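## Task

Get all the bolts inside the beige tote; when done, the tote must hold no item besides these and whatever it already held at the beginning.

## Robot and tools

Robot: two arms over one table, left_arm and right_arm. left_arm wears a left hand, right_arm a right hand; each hand has four fingers and a thumb. Calibrated bases: left_arm at (-0.016, +0.358, 0) m, right_arm at (-0.029, -0.255, 0) m, both nearly unrotated. A camera stand sits behind the arms. Loose objects may get nudged now and then.

Scene frame: origin at table-top height, midway between the nominal bases; +z up, +x out over the table, +y toward left_arm. Reported hand positions (metres) and quaternions (wxyz) use this frame, but they can be off by a few cm.

Hand point: a point 0.05 m in front of the palm and 0.15 m out from the wrist face. Its +z runs along straight fingers (fingertips reach 0.06 to 0.07 m past it), +y points out of the palm, and +x points across the palm away from the thumb on the right hand and toward the thumb on the left hand. A wrist bracket on the little-finger side sticks out and can strike things.

Row layout (used by execute_actions and move): one list of 28 numbers covering both arms, every number in [-1, 1]. Order: left_arm dx, dy, dz, rx, ry, rz; left hand little, ring, middle, index, thumb_bend, thumb_turn, force_limit, speed; then the same 14 for right_arm. The six pose numbers are offsets, not poses. They count from that arm's Hand target as it was when the action or move began, along the Hand target's own axes. 1.0 equals 0.6 m or 180 degrees, and rx, ry, rz form one rotation vector. Every row in an action or move list counts from that same start, so repeating an offset in a later call moves further. Six zeros re-request the current Hand target. Commanded orientation is clipped to within 40 degrees of the measured one.

Hand numbers are absolute targets. Fingers and thumb_bend: +1 straight, -1 curled. thumb_turn: +1 beside the palm, -1 in front of it, facing the fingers. force_limit is the stopping load for a closing motor: about 0 N at -1 up to 10 N at +1, or 15 N for the two thumb motors. speed runs from nearly zero at -1 to full at +0.48 and above. Close at -0.94 or slower for a gentle grip. With the thumb turned in front, the hand can grasp objects about 0.035 to 0.065 m thick, or handles down to about 0.025 m. To leave a hand unchanged, resend the eight numbers last actually run for it. If none has run yet in the scene, send its hand_measured, then hand_force_limit and hand_speed. To squeeze harder, raise force_limit and also send a target more closed than hand_measured. To loosen, send a target more open than hand_measured.

Tools:
- execute_actions(actions, cameras): actions is a list of actions. Each action is up to 15 rows, and each row is one 1/30 s step. A shorter action keeps its last row for the remaining steps. An empty list returns state plus all camera images.
- move(target, speed, blend, blocking, cameras): target is one row, or up to 15 rows that all count from the same Hand targets. speed is the top path speed in m/s, 0.002 to 4.3, default 0.25; turning is capped at twice that in rad/s. Give one number, or one per target. blend, in metres, rounds corners between list targets; 0 means stop at each. blocking=false returns after about 0.5 s while the move continues. Paths are straight and do not avoid obstacles or the other arm. A path longer than 10 s is cut short. Steer around a base rather than close past it.
- wait(seconds 0 to 10, cameras): holds the last commands.
- stop(cameras): brakes a running move.
- zoom_image(camera, region [x0, y0, x1, y1] in pixels, at most 504 by 504): enlarges part of the newest image from that camera.
- show_instructions(): shows the reference pages.
- finished_scene(scene): ends the current scene. Pass that scene's number.

Cameras: cam_high, cam_low, cam_left_wrist, cam_right_wrist, each 896x504. Calibration is given per camera; fixed cameras may have drifted slightly.

Results: for each arm, end_effector_position and end_effector_quat_wxyz, Hand target (the last commanded pose after clipping; the next offsets count from it), joint positions, velocities, torques and motor temperatures. For each hand: hand_measured, hand_stopped_by (moving, target, force, stalled, fault), hand_load_n (positive when the finger is pushed open; a load near 0 can mean the grip was lost), hand_force_limit and hand_speed. move adds a 'move:' line with the ending (done, off_target, moving, held, fault) and the limits that acted (paced means clipped, held means steps were withheld). A hand resting 1 to 5 cm short, usually low, is normal friction and sag, not contact. The next command, even all zeros, asks for the pose again. Add the missing distance as an extra offset if needed.

Avoid: dropping or releasing parts while they move, slamming into or hard-pushing fixed or heavy things, letting anything leave the table, and contact or pressing between the two arms or hands. Also avoid overloading fingers with fast swings, twists or heavy loads, and long holds or stretched poses that heat motors: a MOTOR HOT line appears at 85 °C, and at 100 °C that arm drops. To end a press, command a target back past the hand point. Fast moves overshoot and hit harder.

Each tool is called after ">>>" by a JSON object that holds its "fn" and its "kwargs", one argument or row to a line.

Reference images:

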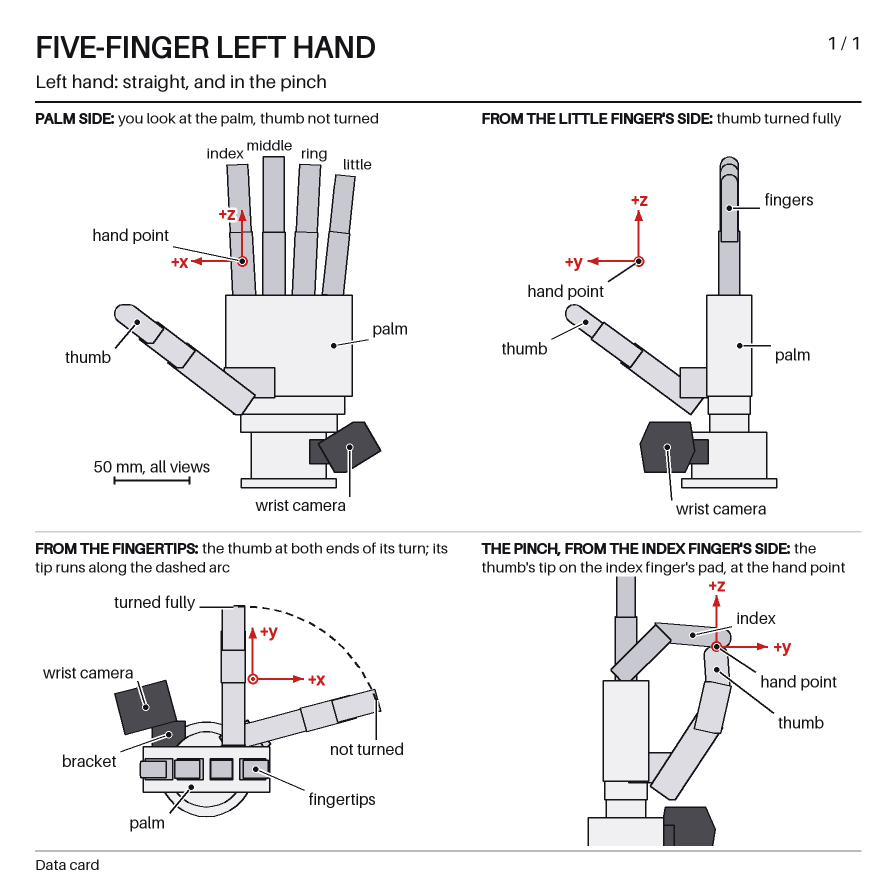

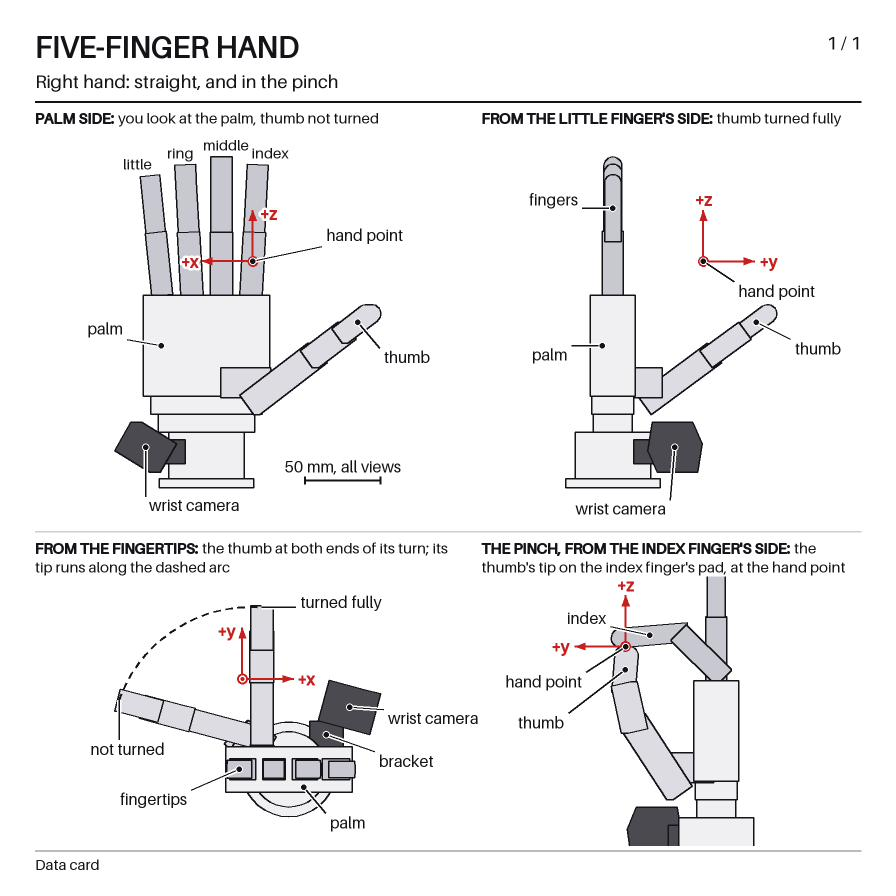

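## Session

>>> {"fn": "execute_actions", "kwargs": {
  "actions": []
}}

Scene clock: 0.00 s.
left_arm: end_effector_position=(+0.4023, +0.2598, +0.2846) hand_measured=(+1.000, +1.000, +1.000, +1.000, +1.000, +1.000) hand_load_n=(+0.0, +0.0, +0.0, +0.0, +0.0, +0.0) hand_stopped_by=(target, target, target, target, target, target) hand_force_limit=0.00 hand_speed=-0.80 end_effector_quat_wxyz=(+0.331, +0.050, +0.885, +0.324) | right_arm: end_effector_position=(+0.3829, -0.2018, +0.2560) hand_measured=(+1.000, +1.000, +1.000, +1.000, +1.000, +1.000) hand_load_n=(+0.0, +0.0, +0.0, +0.0, +0.0, +0.0) hand_stopped_by=(target, target, target, target, target, target) hand_force_limit=0.00 hand_speed=-0.80 end_effector_quat_wxyz=(+0.103, -0.193, +0.974, +0.066)
Joint positions: left_arm=[-0.628 1.401 1.223 -1.134 -0.939 1.148] | right_arm=[-0.15 1.292 1.271 -1.392 -0.189 1.074]
Joint velocities: within noise
Joint torques (N m): no reading
Motor temperatures (°C): left_arm=[25 28 32 26 26 26] | right_arm=[29 29 29 26 27 25]
Heat: left arm: hottest elbow 32 °C; right arm: hottest waist 29 °C.
Hand target: left_arm +0.4066, +0.2566, +0.2976; +0.344, +0.041, +0.883, +0.315 | right_arm +0.3899, -0.2025, +0.2701; +0.120, -0.194, +0.972, +0.061
camera_calibration:
cam_left_wrist: T_world_to_cam=[[-0.0994108, -0.678733, -0.727625, 0.420475], [-0.987422, 0.157639, -0.0121412, 0.356341], [0.122942, 0.717266, -0.685868, 0.0781365], [0, 0, 0, 1]] pos_world=[0.384052, 0.173173, 0.363866]
cam_right_wrist: T_world_to_cam=[[-0.592654, 0.801722, 0.0774785, 0.364742], [0.619323, 0.392082, 0.680228, -0.329447], [0.514976, 0.451124, -0.728894, 0.194657], [0, 0, 0, 1]] pos_world=[0.319956, -0.251066, 0.337724]

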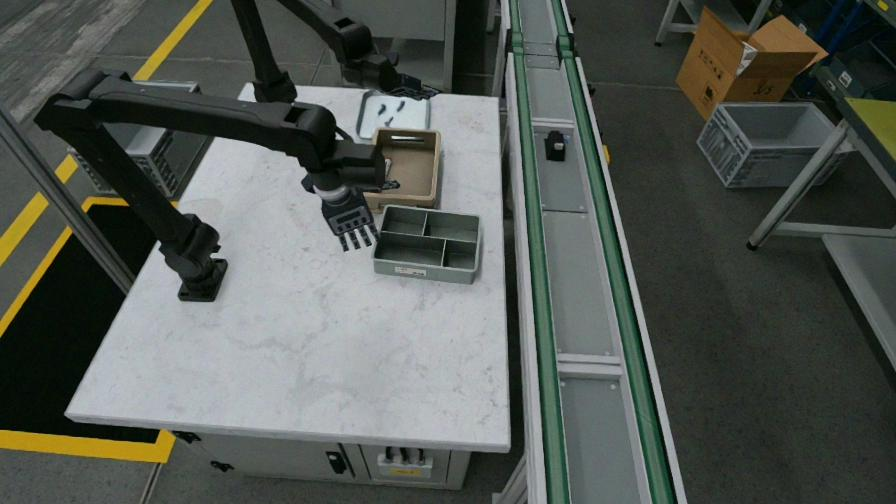

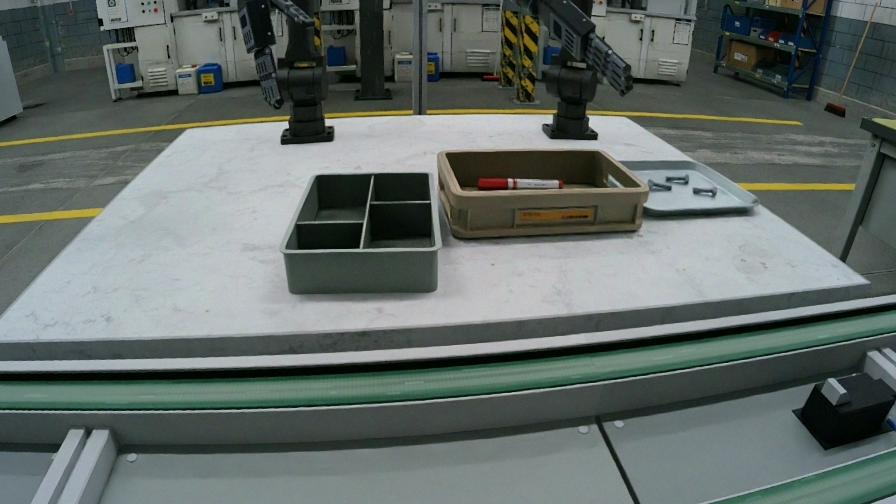

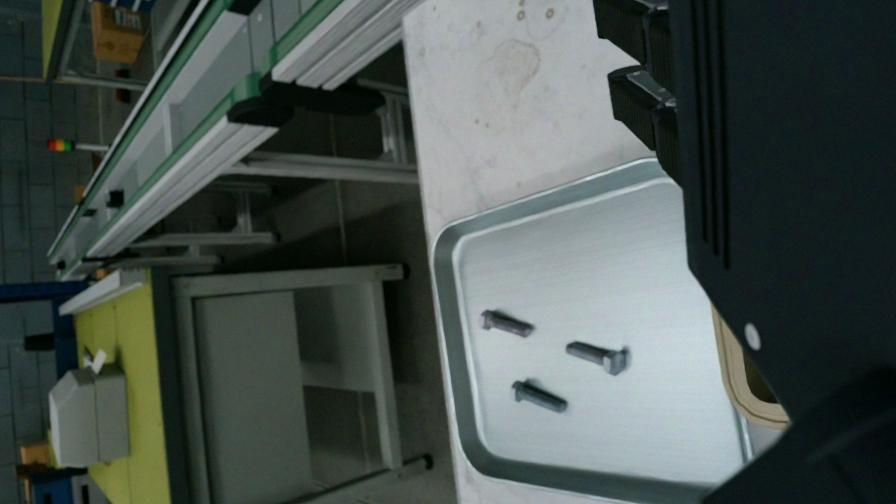

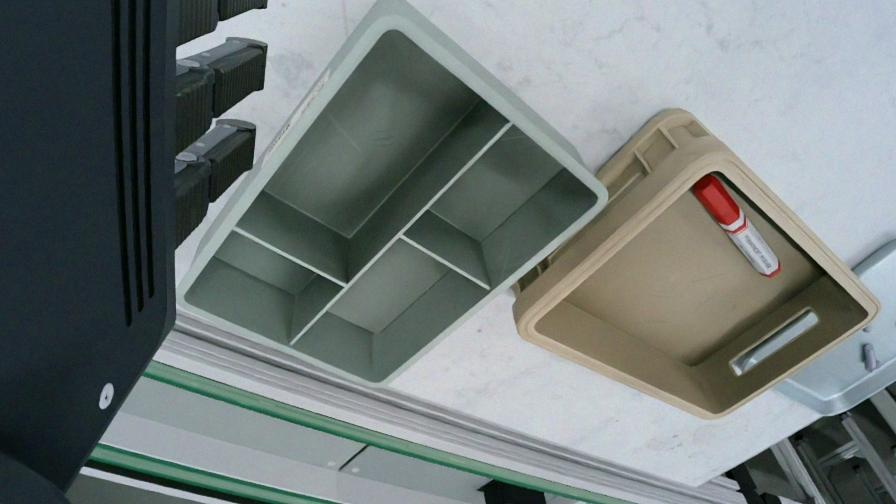

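>>> {"fn": "zoom_image", "kwargs": {
  "camera": "cam_high",
  "region": [340, 70, 460, 190]
}}

>>> {"fn": "zoom_image", "kwargs": {
  "camera": "cam_low",
  "region": [600, 130, 780, 240]
}}

>>> {"fn": "zoom_image", "kwargs": {
  "camera": "cam_left_wrist",
  "region": [440, 260, 690, 440]
}}

Scaled by 4.200.

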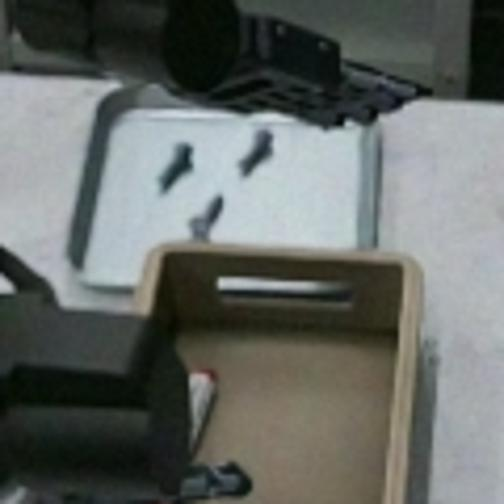

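Scaled by 2.800.

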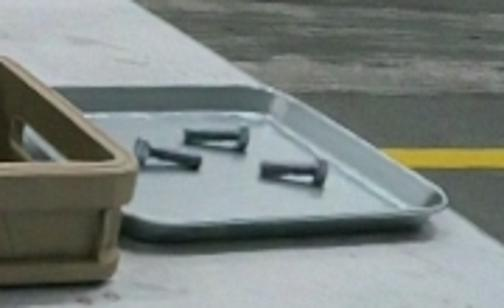

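Scaled by 2.016.

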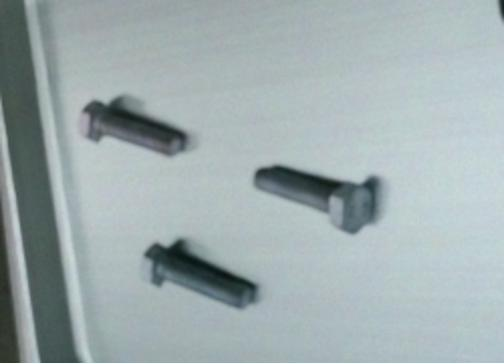

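>>> {"fn": "move", "kwargs": {
  "target": [
    [0.2635,0.0492,0.1847,0.2793,0.0879,-0.544,-1,-1,0.05,0.05,0.5,-1,-0.4,-0.2, 0,0,0,0,0,0,1,1,1,1,1,1,0,-0.8],
    [0.341,-0.0287,0.2597,0.2793,0.0879,-0.544,-1,-1,0.05,0.05,0.5,-1,-0.4,-0.2, 0,0,0,0,0,0,1,1,1,1,1,1,0,-0.8]
  ],
  "speed": [0.35,0.2],
  "blend": [0.02,0],
  "cameras": ["cam_high","cam_low","cam_left_wrist"]
}}

Scene clock: 48.63 s.
left_arm: end_effector_position=(+0.3470, +0.3820, +0.0771) hand_measured=(-1.000, -1.000, +0.050, +0.050, +0.500, -1.000) hand_load_n=(+0.5, +0.0, +0.0, +0.0, +0.0, +0.0) hand_stopped_by=(target, target, target, target, target, target) hand_force_limit=-0.40 hand_speed=-0.20 end_effector_quat_wxyz=(+0.300, -0.525, +0.693, -0.393) | right_arm: end_effector_position=(+0.3829, -0.2018, +0.2560) hand_measured=(+1.000, +1.000, +1.000, +1.000, +1.000, +1.000) hand_load_n=(+0.0, +0.0, +0.0, +0.0, +0.0, +0.0) hand_stopped_by=(target, target, target, target, target, target) hand_force_limit=0.00 hand_speed=-0.80 end_effector_quat_wxyz=(+0.103, -0.193, +0.974, +0.066)
Joint positions: left_arm=[0.398 1.02 0.417 -0.032 0.531 0.361] | right_arm=[-0.15 1.292 1.271 -1.392 -0.189 1.074]
Joint torques (N m): left_arm=[-0.79 -2.61 6.82 2.51 0.3 -0.1] | right_arm=[-0.79 -6.71 11.3 0.75 -0.25 0.13]
Motor temperatures (°C): left_arm=[25 28 36 26 26 26] | right_arm=[29 30 36 26 27 25]
Heat: left arm: hottest elbow 36 °C; right arm: hottest elbow 36 °C.
Hand target: left_arm +0.3527, +0.3846, +0.0805; +0.305, -0.527, +0.687, -0.397 | right_arm +0.3899, -0.2025, +0.2701; +0.120, -0.194, +0.972, +0.061
Off the commanded pose: left_arm 0.007 m, 1 deg | right_arm 0.016 m, 2 deg.
move: off_target (right_arm)
camera_calibration:
cam_left_wrist: T_world_to_cam=[[0.388116, -0.395858, 0.832263, -0.0506469], [-0.768344, -0.637669, 0.0550068, 0.502555], [0.508934, -0.660813, -0.551645, 0.237125], [0, 0, 0, 1]] pos_world=[0.285111, 0.45711, 0.145317]
Images, in order (width x height): cam_high 896x504, cam_low 896x504, cam_left_wrist 896x504.

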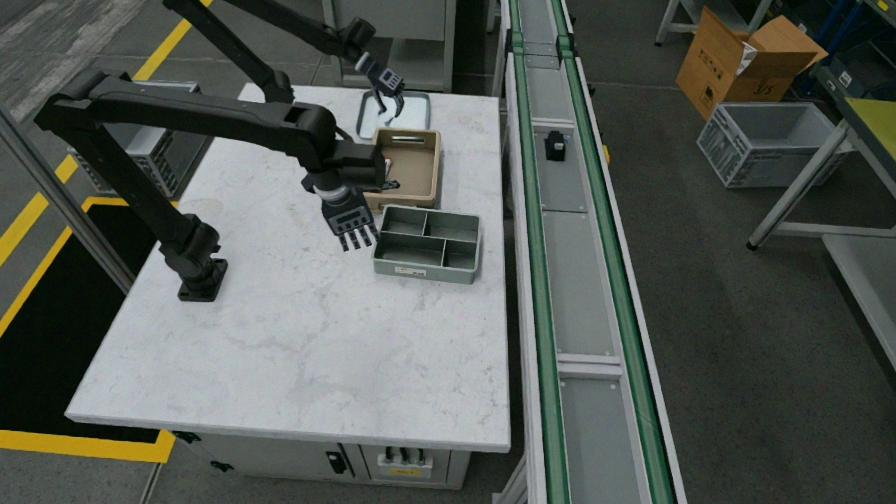

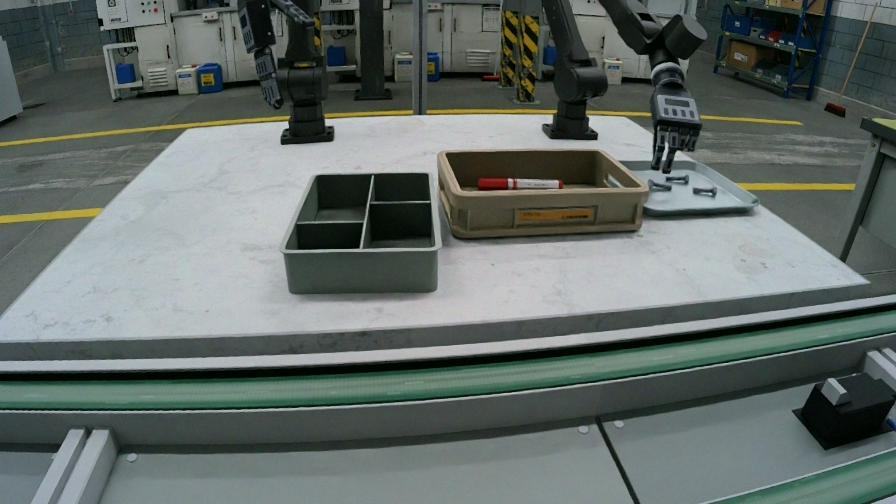

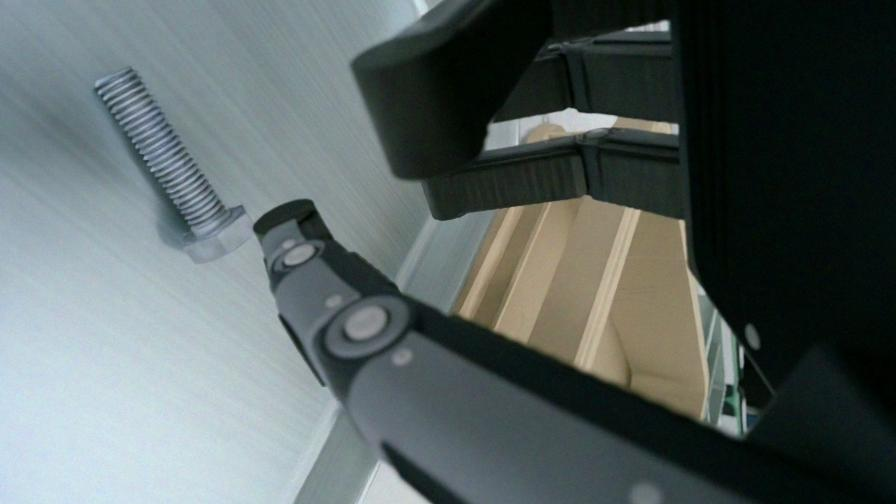

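>>> {"fn": "move", "kwargs": {
  "target": [-0.0308,0.0667,0.0197,0,-0.0241,-0.0139,-1,-1,0.0,0.0,0.5,-1,-0.4,-0.5, 0,0,0,0,0,0,1,1,1,1,1,1,0,-0.8],
  "speed": 0.12,
  "cameras": ["cam_low","cam_left_wrist"]
}}

>>> {"fn": "zoom_image", "kwargs": {
  "camera": "cam_low",
  "region": [600, 110, 740, 250]
}}

Scene clock: 68.63 s.
left_arm: end_effector_position=(+0.3438, +0.4010, +0.0381) hand_measured=(-1.000, -1.000, +0.000, +0.000, +0.500, -1.000) hand_load_n=(+0.0, +0.0, +0.0, +0.0, +0.0, +0.0) hand_stopped_by=(target, target, target, target, target, target) hand_force_limit=-0.40 hand_speed=-0.50 end_effector_quat_wxyz=(+0.317, -0.552, +0.670, -0.381) | right_arm: end_effector_position=(+0.3829, -0.2018, +0.2560) hand_measured=(+1.000, +1.000, +1.000, +1.000, +1.000, +1.000) hand_load_n=(+0.0, +0.0, +0.0, +0.0, -0.5, +0.0) hand_stopped_by=(target, target, target, target, target, target) hand_force_limit=0.00 hand_speed=-0.80 end_effector_quat_wxyz=(+0.103, -0.193, +0.974, +0.066)
Joint positions: left_arm=[0.443 1.126 0.342 0.165 0.501 0.334] | right_arm=[-0.15 1.292 1.271 -1.392 -0.189 1.074]
Joint torques (N m): left_arm=[-0.62 -3.19 5.81 2.52 0.16 -0.11] | right_arm=[-0.73 -6.71 11.38 0.79 -0.25 0.13]
Heat: left arm: hottest elbow 36 °C; right arm: hottest elbow 37 °C.
Hand target: left_arm +0.3481, +0.4049, +0.0399; +0.322, -0.556, +0.663, -0.383 | right_arm +0.3899, -0.2025, +0.2701; +0.120, -0.194, +0.972, +0.061
Off the commanded pose: left_arm 0.006 m, 1 deg | right_arm 0.016 m, 2 deg.
move: off_target (right_arm)
camera_calibration:
cam_left_wrist: T_world_to_cam=[[0.416937, -0.362722, 0.833424, -0.0326257], [-0.713571, -0.69858, 0.0529433, 0.520135], [0.56301, -0.616782, -0.550092, 0.19353], [0, 0, 0, 1]] pos_world=[0.275797, 0.470887, 0.106112]
Images, in order (width x height): cam_low 896x504, cam_left_wrist 896x504.

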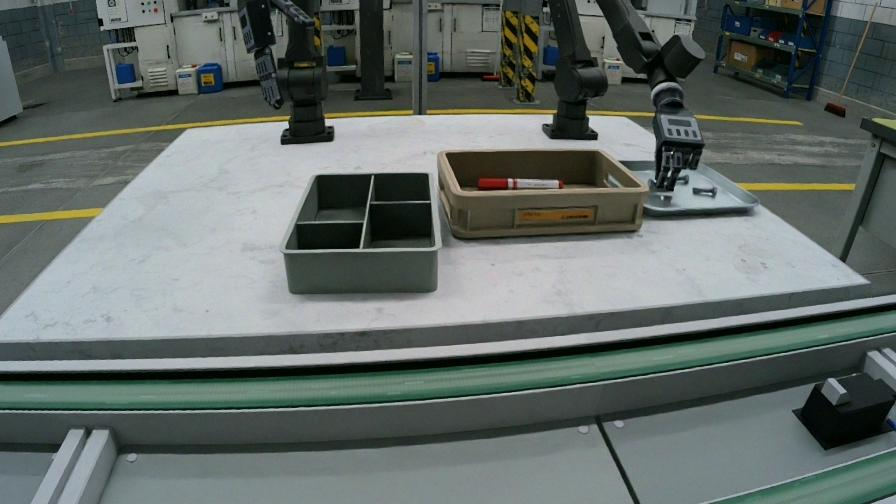

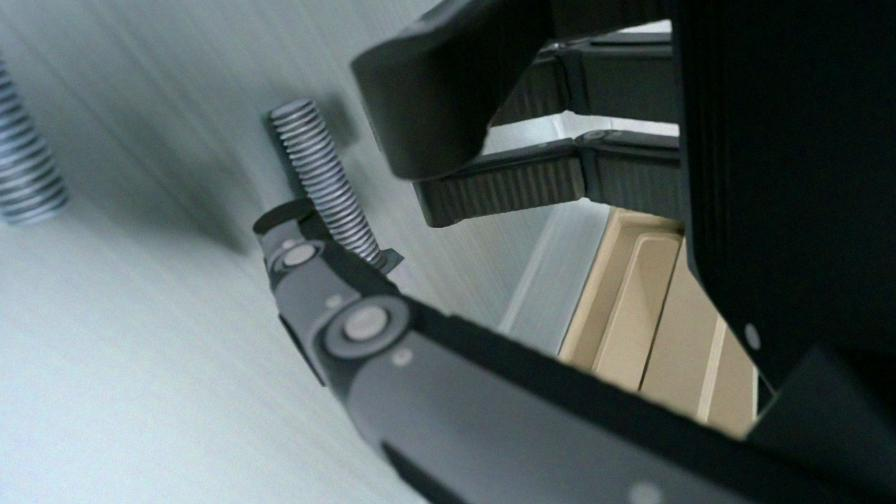

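Scaled by 3.600.

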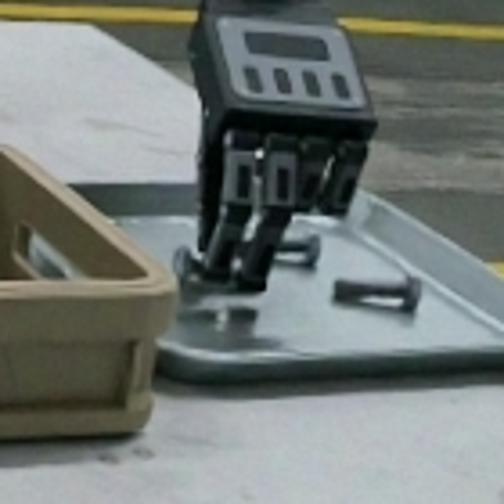

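>>> {"fn": "move", "kwargs": {
  "target": [-0.007,0.02,0.0118,0,-0.0192,-0.0111,-1,-1,-0.05,-0.05,0.46,-1,-0.5,-0.8, 0,0,0,0,0,0,1,1,1,1,1,1,0,-0.8],
  "speed": 0.06,
  "cameras": ["cam_left_wrist"]
}}

>>> {"fn": "execute_actions", "kwargs": {
  "actions": [
    [[0,0.0022,0.00125,0,0,0,-1,-1,-0.42,-0.42,0.2,-1,-0.5,-0.9, 0,0,0,0,0,0,1,1,1,1,1,1,0,-0.8]],
    [[0,0.0022,0.00125,0,0,0,-1,-1,-0.42,-0.42,0.2,-1,-0.5,-0.9, 0,0,0,0,0,0,1,1,1,1,1,1,0,-0.8]],
    [[0,0.0022,0.00125,0,0,0,-1,-1,-0.42,-0.42,0.2,-1,-0.5,-0.9, 0,0,0,0,0,0,1,1,1,1,1,1,0,-0.8]],
    [[0,0.0022,0.00125,0,0,0,-1,-1,-0.42,-0.42,0.2,-1,-0.5,-0.9, 0,0,0,0,0,0,1,1,1,1,1,1,0,-0.8]]
  ],
  "cameras": ["cam_low","cam_left_wrist"]
}}

>>> {"fn": "zoom_image", "kwargs": {
  "camera": "cam_low",
  "region": [600, 110, 740, 250]
}}

Scene clock: 80.20 s.
left_arm: end_effector_position=(+0.3486, +0.4102, +0.0312) hand_measured=(-1.000, -1.000, -0.050, -0.050, +0.460, -1.000) hand_load_n=(+0.0, +0.0, -2.5, +0.0, +0.0, +0.0) hand_stopped_by=(target, target, target, target, target, target) hand_force_limit=-0.50 hand_speed=-0.80 end_effector_quat_wxyz=(-0.338, +0.575, -0.644, +0.374) | right_arm: end_effector_position=(+0.3829, -0.2018, +0.2560) hand_measured=(+1.000, +1.000, +1.000, +1.000, +1.000, +1.000) hand_load_n=(+0.0, +0.0, +0.0, +0.0, +0.0, +0.0) hand_stopped_by=(target, target, target, target, target, target) hand_force_limit=0.00 hand_speed=-0.80 end_effector_quat_wxyz=(+0.103, -0.193, +0.974, +0.066)
Joint positions: left_arm=[0.442 1.158 0.316 0.268 0.438 0.275] | right_arm=[-0.15 1.292 1.271 -1.392 -0.189 1.074]
Joint torques (N m): left_arm=[-1.55 -2.43 5.11 2.43 -0.11 -0.06] | right_arm=[-0.85 -6.71 11.3 0.76 -0.26 0.12]
Heat: left arm: hottest elbow 35 °C; right arm: hottest elbow 38 °C.
Hand target: left_arm +0.3489, +0.4091, +0.0259; +0.335, -0.579, +0.644, -0.372 | right_arm +0.3899, -0.2025, +0.2701; +0.120, -0.194, +0.972, +0.061
Off the commanded pose: left_arm 0.005 m, 1 deg | right_arm 0.016 m, 2 deg.
move: off_target (right_arm)
camera_calibration:
cam_left_wrist: T_world_to_cam=[[0.428392, -0.327998, 0.841961, -0.0440253], [-0.655899, -0.753784, 0.0400752, 0.533226], [0.621512, -0.569409, -0.538049, 0.152559], [0, 0, 0, 1]] pos_world=[0.273785, 0.474366, 0.0977828]
Images, in order (width x height): cam_left_wrist 896x504.

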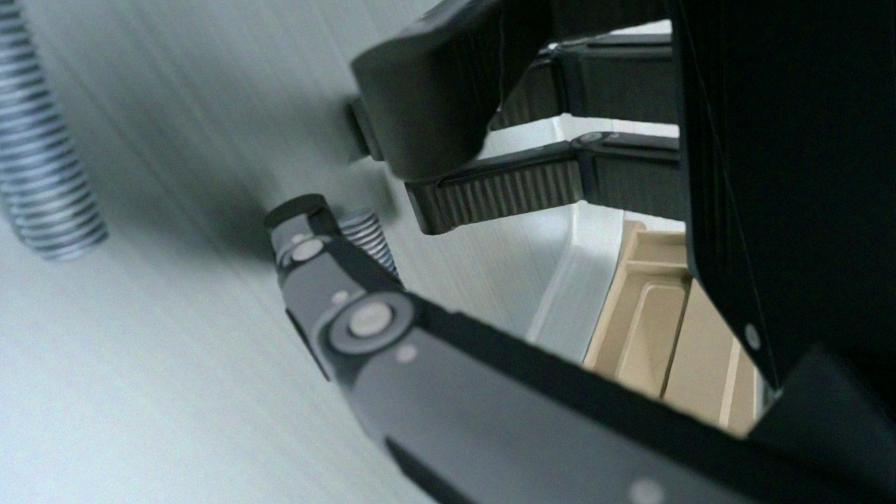

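Scene clock: 82.40 s.
left_arm: end_effector_position=(+0.3493, +0.4113, +0.0255) hand_measured=(-1.000, -1.000, -0.318, -0.272, +0.344, -1.000) hand_load_n=(+0.0, +0.5, +3.0, +2.5, +4.5, -1.0) hand_stopped_by=(target, target, force, force, force, target) hand_force_limit=-0.50 hand_speed=-0.90 end_effector_quat_wxyz=(-0.340, +0.576, -0.643, +0.372) | right_arm: end_effector_position=(+0.3829, -0.2018, +0.2560) hand_measured=(+1.000, +1.000, +1.000, +1.000, +1.000, +1.000) hand_load_n=(+0.0, +0.0, +0.0, +0.0, +0.0, +0.0) hand_stopped_by=(target, target, target, target, target, target) hand_force_limit=0.00 hand_speed=-0.80 end_effector_quat_wxyz=(+0.103, -0.193, +0.974, +0.066)
Joint positions: left_arm=[0.441 1.183 0.309 0.301 0.432 0.274] | right_arm=[-0.15 1.292 1.271 -1.392 -0.189 1.074]
Joint torques (N m): left_arm=[-1.49 -2.61 4.86 2.37 0.09 -0.05] | right_arm=[-0.91 -6.71 11.38 0.79 -0.26 0.12]
Heat: left arm: hottest elbow 35 °C; right arm: hottest elbow 38 °C.
Hand target: left_arm +0.3489, +0.4091, +0.0199; +0.335, -0.579, +0.644, -0.372 | right_arm +0.3899, -0.2025, +0.2701; +0.120, -0.194, +0.972, +0.061
Off the commanded pose: left_arm 0.006 m, 1 deg | right_arm 0.016 m, 2 deg.
Step readings (end_effector_position of left_arm | right_arm):
0: (+0.3486, +0.4102, +0.0312) | (+0.3829, -0.2018, +0.2560)
1: (+0.3486, +0.4102, +0.0312) | (+0.3829, -0.2018, +0.2560)
2: (+0.3488, +0.4102, +0.0313) | (+0.3829, -0.2018, +0.2560)
4: (+0.3490, +0.4104, +0.0309) | (+0.3829, -0.2018, +0.2560)
8: (+0.3497, +0.4109, +0.0302) | (+0.3829, -0.2018, +0.2560)
15: (+0.3494, +0.4113, +0.0289) | (+0.3829, -0.2018, +0.2560)
16: (+0.3494, +0.4113, +0.0288) | (+0.3829, -0.2018, +0.2560)
17: (+0.3494, +0.4113, +0.0286) | (+0.3829, -0.2018, +0.2560)
19: (+0.3491, +0.4112, +0.0280) | (+0.3829, -0.2018, +0.2560)
23: (+0.3486, +0.4110, +0.0267) | (+0.3829, -0.2018, +0.2560)
30: (+0.3482, +0.4108, +0.0259) | (+0.3829, -0.2018, +0.2560)
31: (+0.3482, +0.4108, +0.0259) | (+0.3829, -0.2018, +0.2560)
32: (+0.3483, +0.4109, +0.0259) | (+0.3829, -0.2018, +0.2560)
34: (+0.3483, +0.4109, +0.0257) | (+0.3829, -0.2018, +0.2560)
38: (+0.3485, +0.4109, +0.0257) | (+0.3829, -0.2018, +0.2560)
45: (+0.3485, +0.4109, +0.0256) | (+0.3829, -0.2018, +0.2560)
46: (+0.3485, +0.4110, +0.0257) | (+0.3829, -0.2018, +0.2560)
47: (+0.3485, +0.4109, +0.0257) | (+0.3829, -0.2018, +0.2560)
49: (+0.3487, +0.4110, +0.0256) | (+0.3829, -0.2018, +0.2560)
53: (+0.3492, +0.4111, +0.0255) | (+0.3829, -0.2018, +0.2560)
60: (+0.3493, +0.4113, +0.0255) | (+0.3829, -0.2018, +0.2560)
camera_calibration:
cam_left_wrist: T_world_to_cam=[[0.429697, -0.32821, 0.841213, -0.039519], [-0.652481, -0.756852, 0.0379968, 0.534936], [0.624202, -0.565203, -0.539368, 0.146958], [0, 0, 0, 1]] pos_world=[0.274285, 0.474958, 0.0921824]
Images, in order (width x height): cam_low 896x504, cam_left_wrist 896x504.

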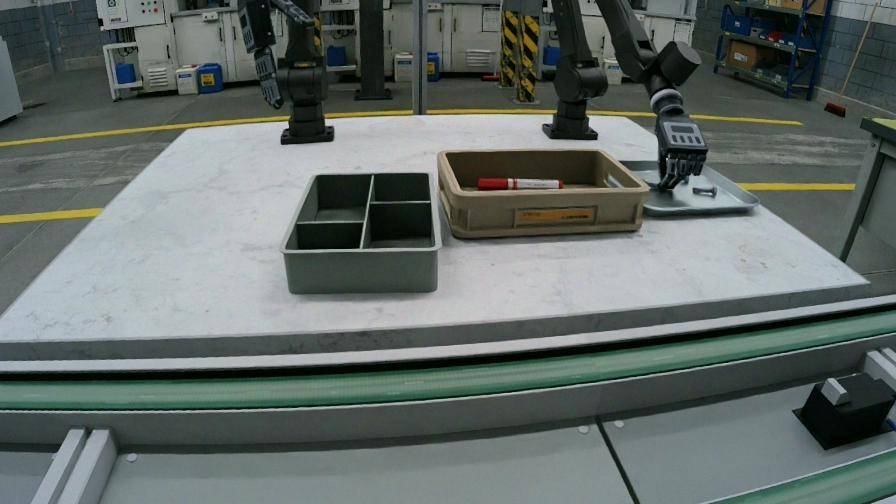

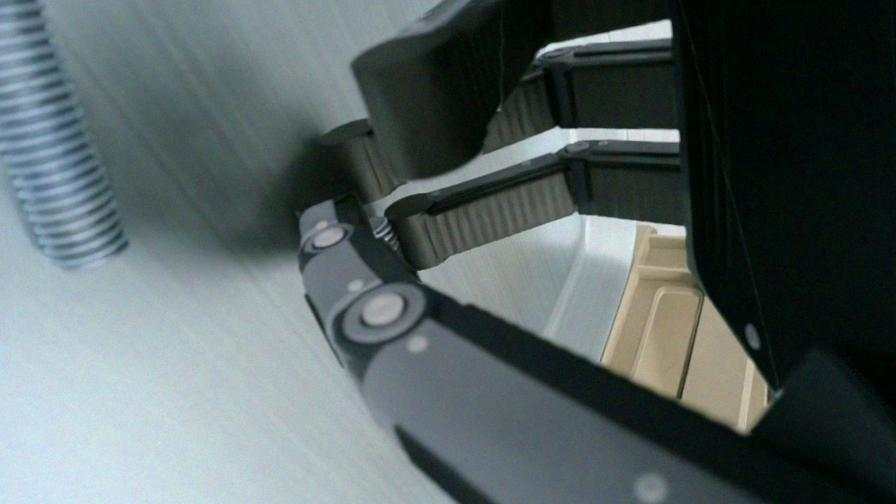

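Scaled by 3.600.

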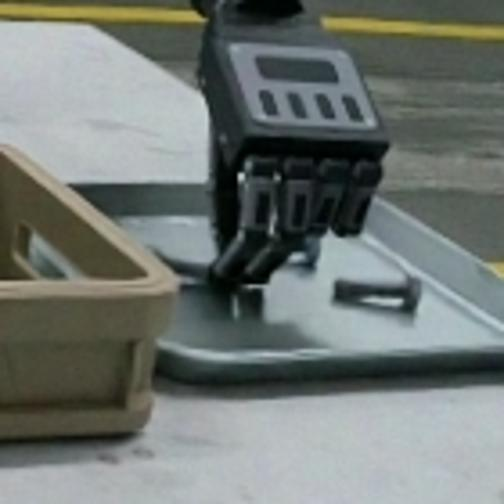

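>>> {"fn": "move", "kwargs": {
  "target": [0,-0.03,-0.0173,0,0,0,-1,-1,0.1,0.1,0.55,-1,-0.5,-0.5, 0,0,0,0,0,0,1,1,1,1,1,1,0,-0.8],
  "speed": 0.1,
  "cameras": ["cam_low","cam_left_wrist"]
}}

Scene clock: 90.10 s.
left_arm: end_effector_position=(+0.3416, +0.4079, +0.0329) hand_measured=(-1.000, -1.000, +0.100, +0.100, +0.550, -1.000) hand_load_n=(+0.0, +0.0, +1.5, +0.0, +0.0, +0.0) hand_stopped_by=(target, target, target, target, target, target) hand_force_limit=-0.50 hand_speed=-0.50 end_effector_quat_wxyz=(-0.333, +0.580, -0.644, +0.370) | right_arm: end_effector_position=(+0.3829, -0.2018, +0.2560) hand_measured=(+1.000, +1.000, +1.000, +1.000, +1.000, +1.000) hand_load_n=(+0.0, +0.0, +0.0, +0.0, +0.0, +0.0) hand_stopped_by=(target, target, target, target, target, target) hand_force_limit=0.00 hand_speed=-0.80 end_effector_quat_wxyz=(+0.103, -0.193, +0.974, +0.066)
Joint positions: left_arm=[0.441 1.122 0.309 0.224 0.433 0.273] | right_arm=[-0.15 1.292 1.271 -1.392 -0.189 1.074]
Joint torques (N m): left_arm=[-1.49 -4.07 7.06 1.02 0.09 -0.04] | right_arm=[-1.03 -6.59 11.37 0.77 -0.24 0.13]
Heat: left arm: hottest elbow 35 °C; right arm: hottest elbow 38 °C.
Hand target: left_arm +0.3488, +0.4090, +0.0406; +0.335, -0.579, +0.644, -0.372 | right_arm +0.3899, -0.2025, +0.2701; +0.120, -0.194, +0.972, +0.061
Off the commanded pose: left_arm 0.011 m, 0 deg | right_arm 0.016 m, 2 deg.
move: off_target (left_arm, right_arm)
camera_calibration:
cam_left_wrist: T_world_to_cam=[[0.441856, -0.322007, 0.837302, -0.0501199], [-0.651642, -0.756682, 0.0528784, 0.526135], [0.616544, -0.568986, -0.544177, 0.158147], [0, 0, 0, 1]] pos_world=[0.267493, 0.471961, 0.100204]
Images, in order (width x height): cam_low 896x504, cam_left_wrist 896x504.

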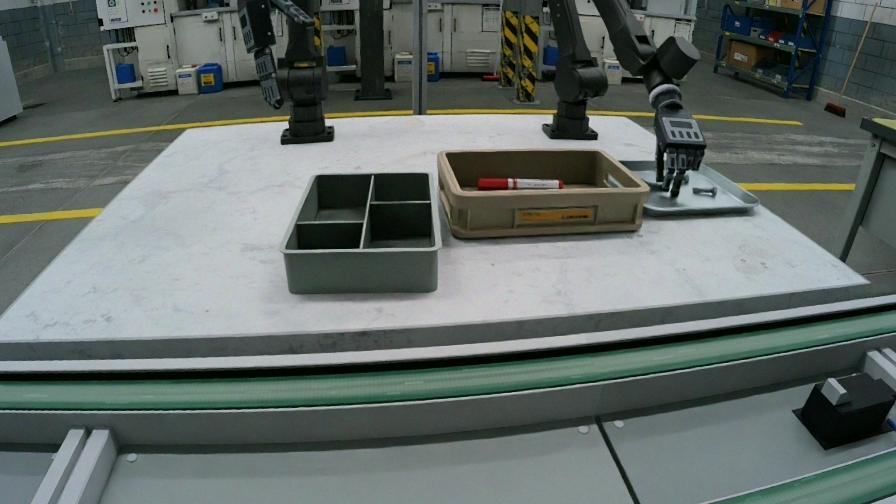

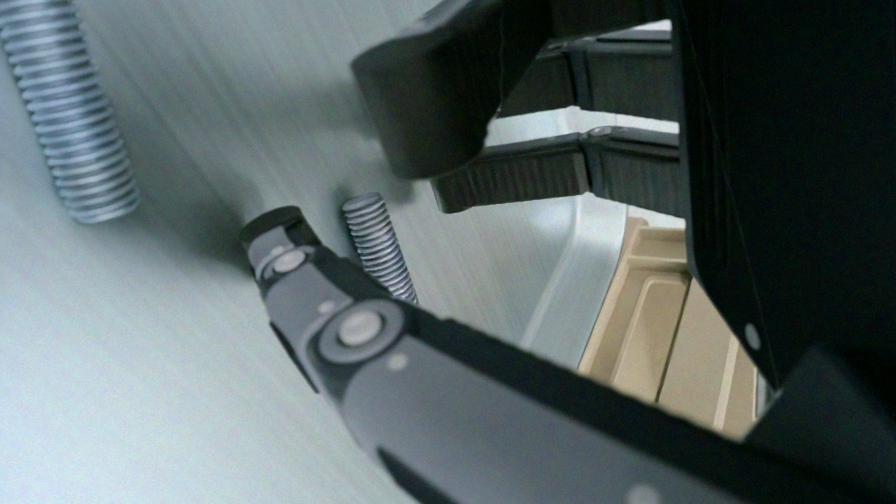

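>>> {"fn": "move", "kwargs": {
  "target": [
    [0.0282,-0.0295,-0.0137,0,-0.0144,-0.0083,-1,-1,0.1,0.1,0.55,-1,-0.5,-0.5, 0,0,0,0,0,0,1,1,1,1,1,1,0,-0.8],
    [0.0342,-0.0003,0.0025,0,-0.0144,-0.0083,-1,-1,0.0,0.0,0.5,-1,-0.5,-0.5, 0,0,0,0,0,0,1,1,1,1,1,1,0,-0.8]
  ],
  "speed": 0.1,
  "cameras": ["cam_low","cam_left_wrist"]
}}

Scene clock: 99.47 s.
left_arm: end_effector_position=(+0.3424, +0.3900, +0.0366) hand_measured=(-1.000, -1.000, +0.000, +0.000, +0.500, -1.000) hand_load_n=(+0.0, +0.0, -0.5, +0.0, +0.0, +0.0) hand_stopped_by=(target, target, target, target, target, target) hand_force_limit=-0.50 hand_speed=-0.50 end_effector_quat_wxyz=(-0.341, +0.597, -0.632, +0.357) | right_arm: end_effector_position=(+0.3829, -0.2018, +0.2560) hand_measured=(+1.000, +1.000, +1.000, +1.000, +1.000, +1.000) hand_load_n=(+0.0, +0.0, +0.0, +0.0, +0.0, +0.0) hand_stopped_by=(target, target, target, target, target, target) hand_force_limit=0.00 hand_speed=-0.80 end_effector_quat_wxyz=(+0.103, -0.193, +0.974, +0.066)
Joint positions: left_arm=[0.34 1.068 0.293 0.208 0.301 0.192] | right_arm=[-0.15 1.292 1.271 -1.392 -0.189 1.074]
Joint torques (N m): left_arm=[-1.67 -2.67 6 2.67 0.05 -0.11] | right_arm=[-1.08 -6.53 11.37 0.7 -0.25 0.14]
Heat: left arm: hottest elbow 35 °C; right arm: hottest elbow 38 °C.
Hand target: left_arm +0.3481, +0.3885, +0.0400; -0.344, +0.596, -0.628, +0.363 | right_arm +0.3899, -0.2025, +0.2701; +0.120, -0.194, +0.972, +0.061
Off the commanded pose: left_arm 0.007 m, 1 deg | right_arm 0.016 m, 2 deg.
move: off_target (right_arm)
camera_calibration:
cam_left_wrist: T_world_to_cam=[[0.466143, -0.303574, 0.830996, -0.0745996], [-0.611641, -0.789236, 0.0547785, 0.511885], [0.639223, -0.533806, -0.553575, 0.128379], [0, 0, 0, 1]] pos_world=[0.265802, 0.449882, 0.105019]
Images, in order (width x height): cam_low 896x504, cam_left_wrist 896x504.

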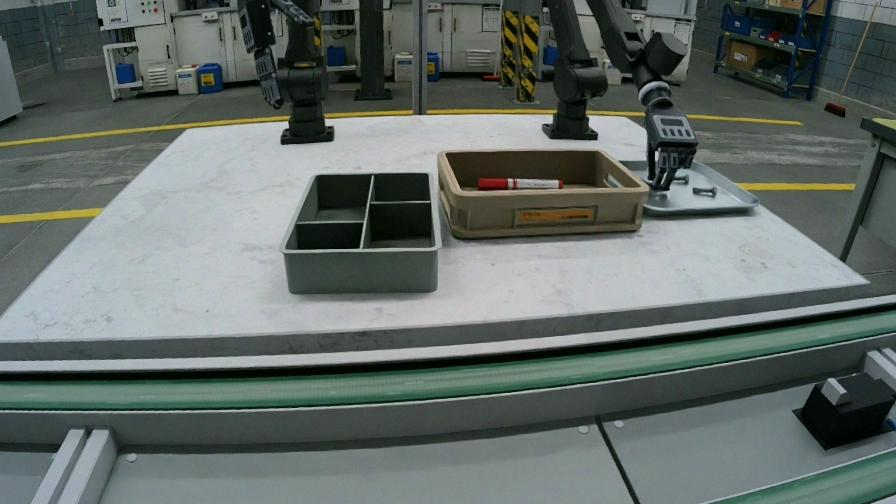

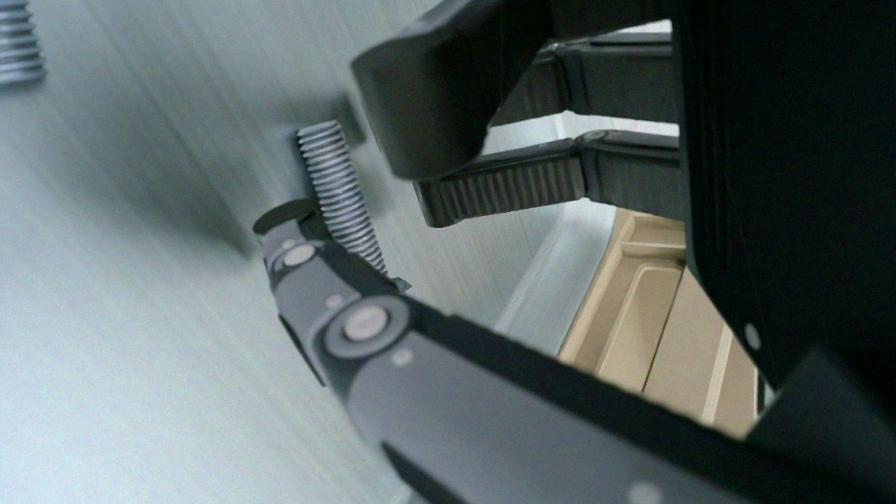

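>>> {"fn": "move", "kwargs": {
  "target": [0.0045,0.0227,0.0073,0,0,0,-1,-1,-0.05,-0.05,0.46,-1,-0.5,-0.8, 0,0,0,0,0,0,1,1,1,1,1,1,0,-0.8],
  "speed": 0.06,
  "cameras": ["cam_left_wrist"]
}}

Scene clock: 105.77 s.
left_arm: end_effector_position=(+0.3452, +0.3891, +0.0313) hand_measured=(-1.000, -1.000, -0.050, -0.050, +0.460, -1.000) hand_load_n=(+0.0, +0.0, -2.0, +0.0, +0.0, +0.0) hand_stopped_by=(target, target, target, target, target, target) hand_force_limit=-0.50 hand_speed=-0.80 end_effector_quat_wxyz=(-0.350, +0.592, -0.629, +0.363) | right_arm: end_effector_position=(+0.3829, -0.2018, +0.2560) hand_measured=(+1.000, +1.000, +1.000, +1.000, +1.000, +1.000) hand_load_n=(+0.0, +0.0, +0.0, +0.0, -0.5, +0.0) hand_stopped_by=(target, target, target, target, target, target) hand_force_limit=0.00 hand_speed=-0.80 end_effector_quat_wxyz=(+0.103, -0.193, +0.974, +0.066)
Joint positions: left_arm=[0.335 1.102 0.274 0.288 0.297 0.186] | right_arm=[-0.15 1.292 1.271 -1.392 -0.189 1.074]
Joint torques (N m): left_arm=[-1.67 -1.85 5.11 2.39 -0.03 -0.09] | right_arm=[-1.03 -6.59 11.38 0.79 -0.25 0.12]
Heat: left arm: hottest elbow 35 °C; right arm: hottest elbow 38 °C.
Hand target: left_arm +0.3449, +0.3860, +0.0260; -0.344, +0.596, -0.628, +0.363 | right_arm +0.3899, -0.2025, +0.2701; +0.120, -0.194, +0.972, +0.061
Off the commanded pose: left_arm 0.006 m, 1 deg | right_arm 0.016 m, 2 deg.
move: off_target (right_arm)
camera_calibration:
cam_left_wrist: T_world_to_cam=[[0.445393, -0.307458, 0.840889, -0.0634266], [-0.612767, -0.789447, 0.0359145, 0.514148], [0.652796, -0.531265, -0.540014, 0.117056], [0, 0, 0, 1]] pos_world=[0.266889, 0.448579, 0.098081]
Images, in order (width x height): cam_left_wrist 896x504.

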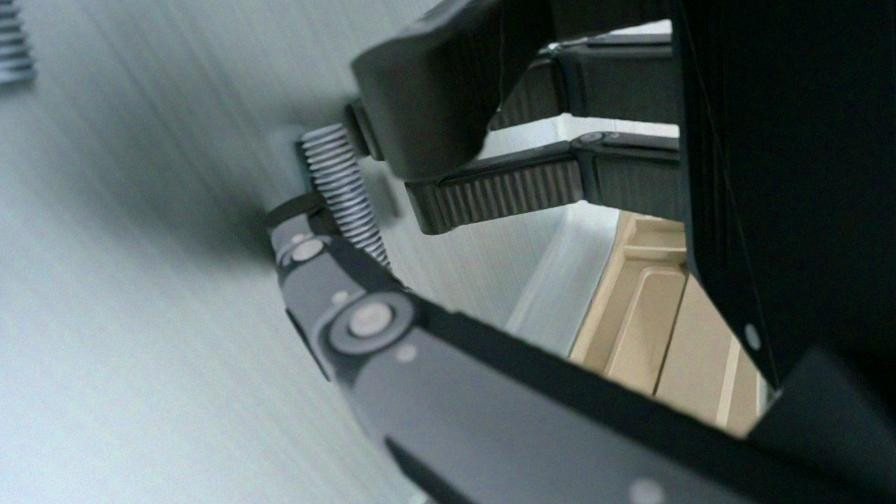

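>>> {"fn": "execute_actions", "kwargs": {
  "actions": [
    [[0,0.0022,0.00125,0,0,0,-1,-1,-0.42,-0.42,0.2,-1,-0.5,-0.9, 0,0,0,0,0,0,1,1,1,1,1,1,0,-0.8]],
    [[0,0.0022,0.00125,0,0,0,-1,-1,-0.42,-0.42,0.2,-1,-0.5,-0.9, 0,0,0,0,0,0,1,1,1,1,1,1,0,-0.8]],
    [[0,0.0022,0.00125,0,0,0,-1,-1,-0.42,-0.42,0.2,-1,-0.5,-0.9, 0,0,0,0,0,0,1,1,1,1,1,1,0,-0.8]],
    [[0,0.0022,0.00125,0,0,0,-1,-1,-0.42,-0.42,0.2,-1,-0.5,-0.9, 0,0,0,0,0,0,1,1,1,1,1,1,0,-0.8]]
  ],
  "cameras": ["cam_low","cam_left_wrist"]
}}

>>> {"fn": "zoom_image", "kwargs": {
  "camera": "cam_low",
  "region": [600, 110, 740, 250]
}}

Scene clock: 111.33 s.
left_arm: end_effector_position=(+0.3470, +0.3892, +0.0276) hand_measured=(-1.000, -1.000, -0.216, -0.262, +0.372, -1.000) hand_load_n=(+0.0, +0.0, +4.0, +2.0, +5.5, +1.0) hand_stopped_by=(target, target, force, force, force, target) hand_force_limit=-0.50 hand_speed=-0.90 end_effector_quat_wxyz=(-0.353, +0.591, -0.627, +0.364) | right_arm: end_effector_position=(+0.3829, -0.2018, +0.2560) hand_measured=(+1.000, +1.000, +1.000, +1.000, +1.000, +1.000) hand_load_n=(+0.0, +0.5, +0.0, +0.5, +0.0, +0.0) hand_stopped_by=(target, target, target, target, target, target) hand_force_limit=0.00 hand_speed=-0.80 end_effector_quat_wxyz=(+0.103, -0.193, +0.974, +0.066)
Joint positions: left_arm=[0.334 1.126 0.268 0.325 0.296 0.184] | right_arm=[-0.15 1.292 1.271 -1.392 -0.189 1.074]
Joint torques (N m): left_arm=[-1.55 -1.73 4.83 2.33 0.02 -0.07] | right_arm=[-0.97 -6.53 11.37 0.75 -0.25 0.12]
Heat: left arm: hottest elbow 35 °C; right arm: hottest elbow 38 °C.
Hand target: left_arm +0.3450, +0.3859, +0.0201; -0.344, +0.596, -0.628, +0.363 | right_arm +0.3899, -0.2025, +0.2701; +0.120, -0.194, +0.972, +0.061
Off the commanded pose: left_arm 0.008 m, 1 deg | right_arm 0.016 m, 2 deg.
Step readings (end_effector_position of left_arm | right_arm):
0: (+0.3453, +0.3891, +0.0314) | (+0.3829, -0.2018, +0.2560)
1: (+0.3453, +0.3891, +0.0314) | (+0.3829, -0.2018, +0.2560)
2: (+0.3453, +0.3891, +0.0313) | (+0.3829, -0.2018, +0.2560)
4: (+0.3457, +0.3893, +0.0311) | (+0.3829, -0.2018, +0.2560)
8: (+0.3462, +0.3891, +0.0303) | (+0.3829, -0.2018, +0.2560)
15: (+0.3457, +0.3890, +0.0290) | (+0.3829, -0.2018, +0.2560)
16: (+0.3455, +0.3889, +0.0288) | (+0.3829, -0.2018, +0.2560)
17: (+0.3454, +0.3889, +0.0286) | (+0.3829, -0.2018, +0.2560)
19: (+0.3451, +0.3888, +0.0279) | (+0.3829, -0.2018, +0.2560)
23: (+0.3453, +0.3888, +0.0277) | (+0.3829, -0.2018, +0.2560)
30: (+0.3454, +0.3888, +0.0278) | (+0.3829, -0.2018, +0.2560)
31: (+0.3453, +0.3888, +0.0277) | (+0.3829, -0.2018, +0.2560)
32: (+0.3455, +0.3889, +0.0278) | (+0.3829, -0.2018, +0.2560)
34: (+0.3457, +0.3889, +0.0277) | (+0.3829, -0.2018, +0.2560)
38: (+0.3458, +0.3889, +0.0277) | (+0.3829, -0.2018, +0.2560)
45: (+0.3460, +0.3890, +0.0278) | (+0.3829, -0.2018, +0.2560)
46: (+0.3460, +0.3890, +0.0276) | (+0.3829, -0.2018, +0.2560)
47: (+0.3460, +0.3890, +0.0276) | (+0.3829, -0.2018, +0.2560)
49: (+0.3462, +0.3890, +0.0275) | (+0.3829, -0.2018, +0.2560)
53: (+0.3467, +0.3892, +0.0275) | (+0.3829, -0.2018, +0.2560)
60: (+0.3470, +0.3892, +0.0276) | (+0.3829, -0.2018, +0.2560)
camera_calibration:
cam_left_wrist: T_world_to_cam=[[0.440111, -0.307587, 0.843619, -0.0592156], [-0.612219, -0.790067, 0.0313291, 0.515733], [0.656879, -0.530268, -0.536027, 0.112071], [0, 0, 0, 1]] pos_world=[0.268186, 0.448677, 0.0938709]
Images, in order (width x height): cam_low 896x504, cam_left_wrist 896x504.

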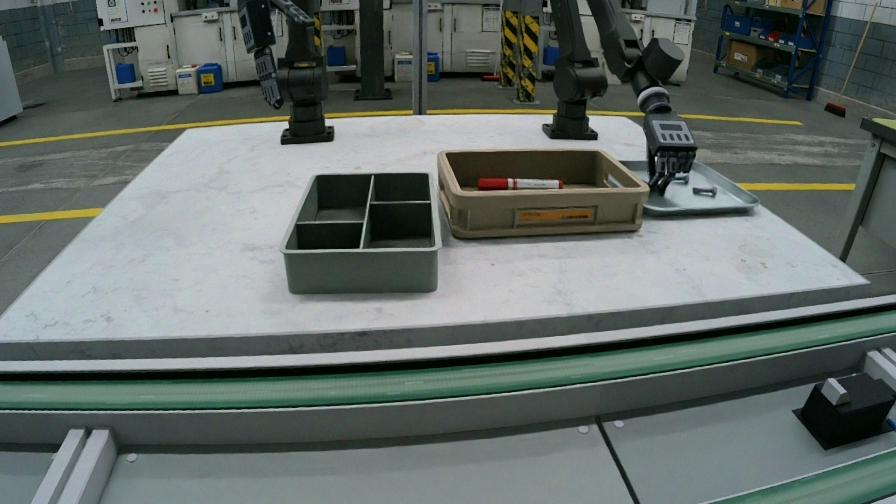

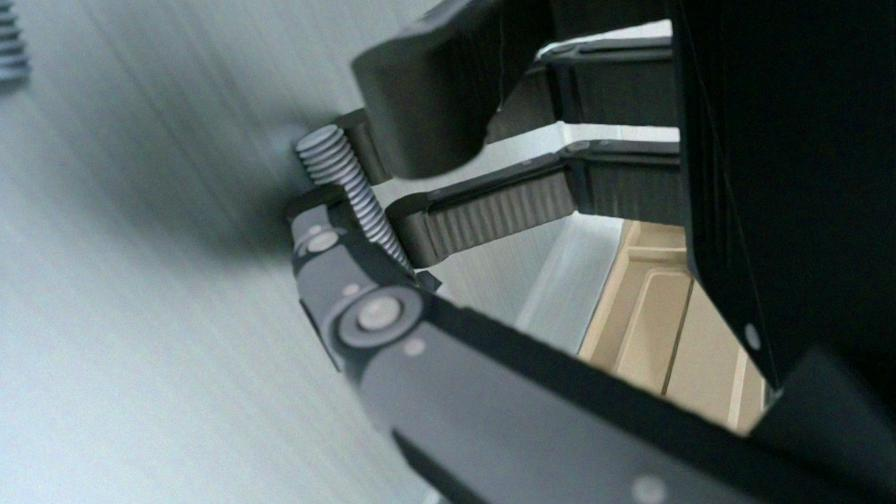

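Scaled by 3.600.

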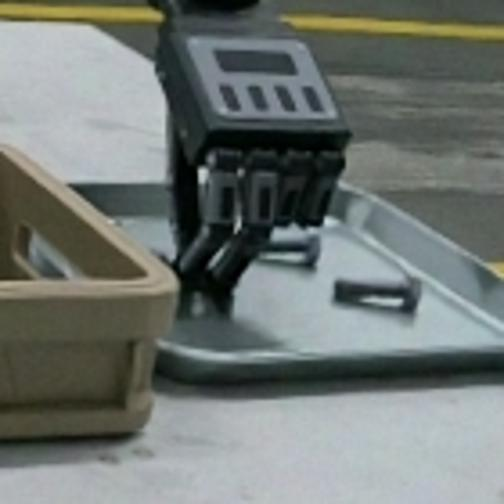

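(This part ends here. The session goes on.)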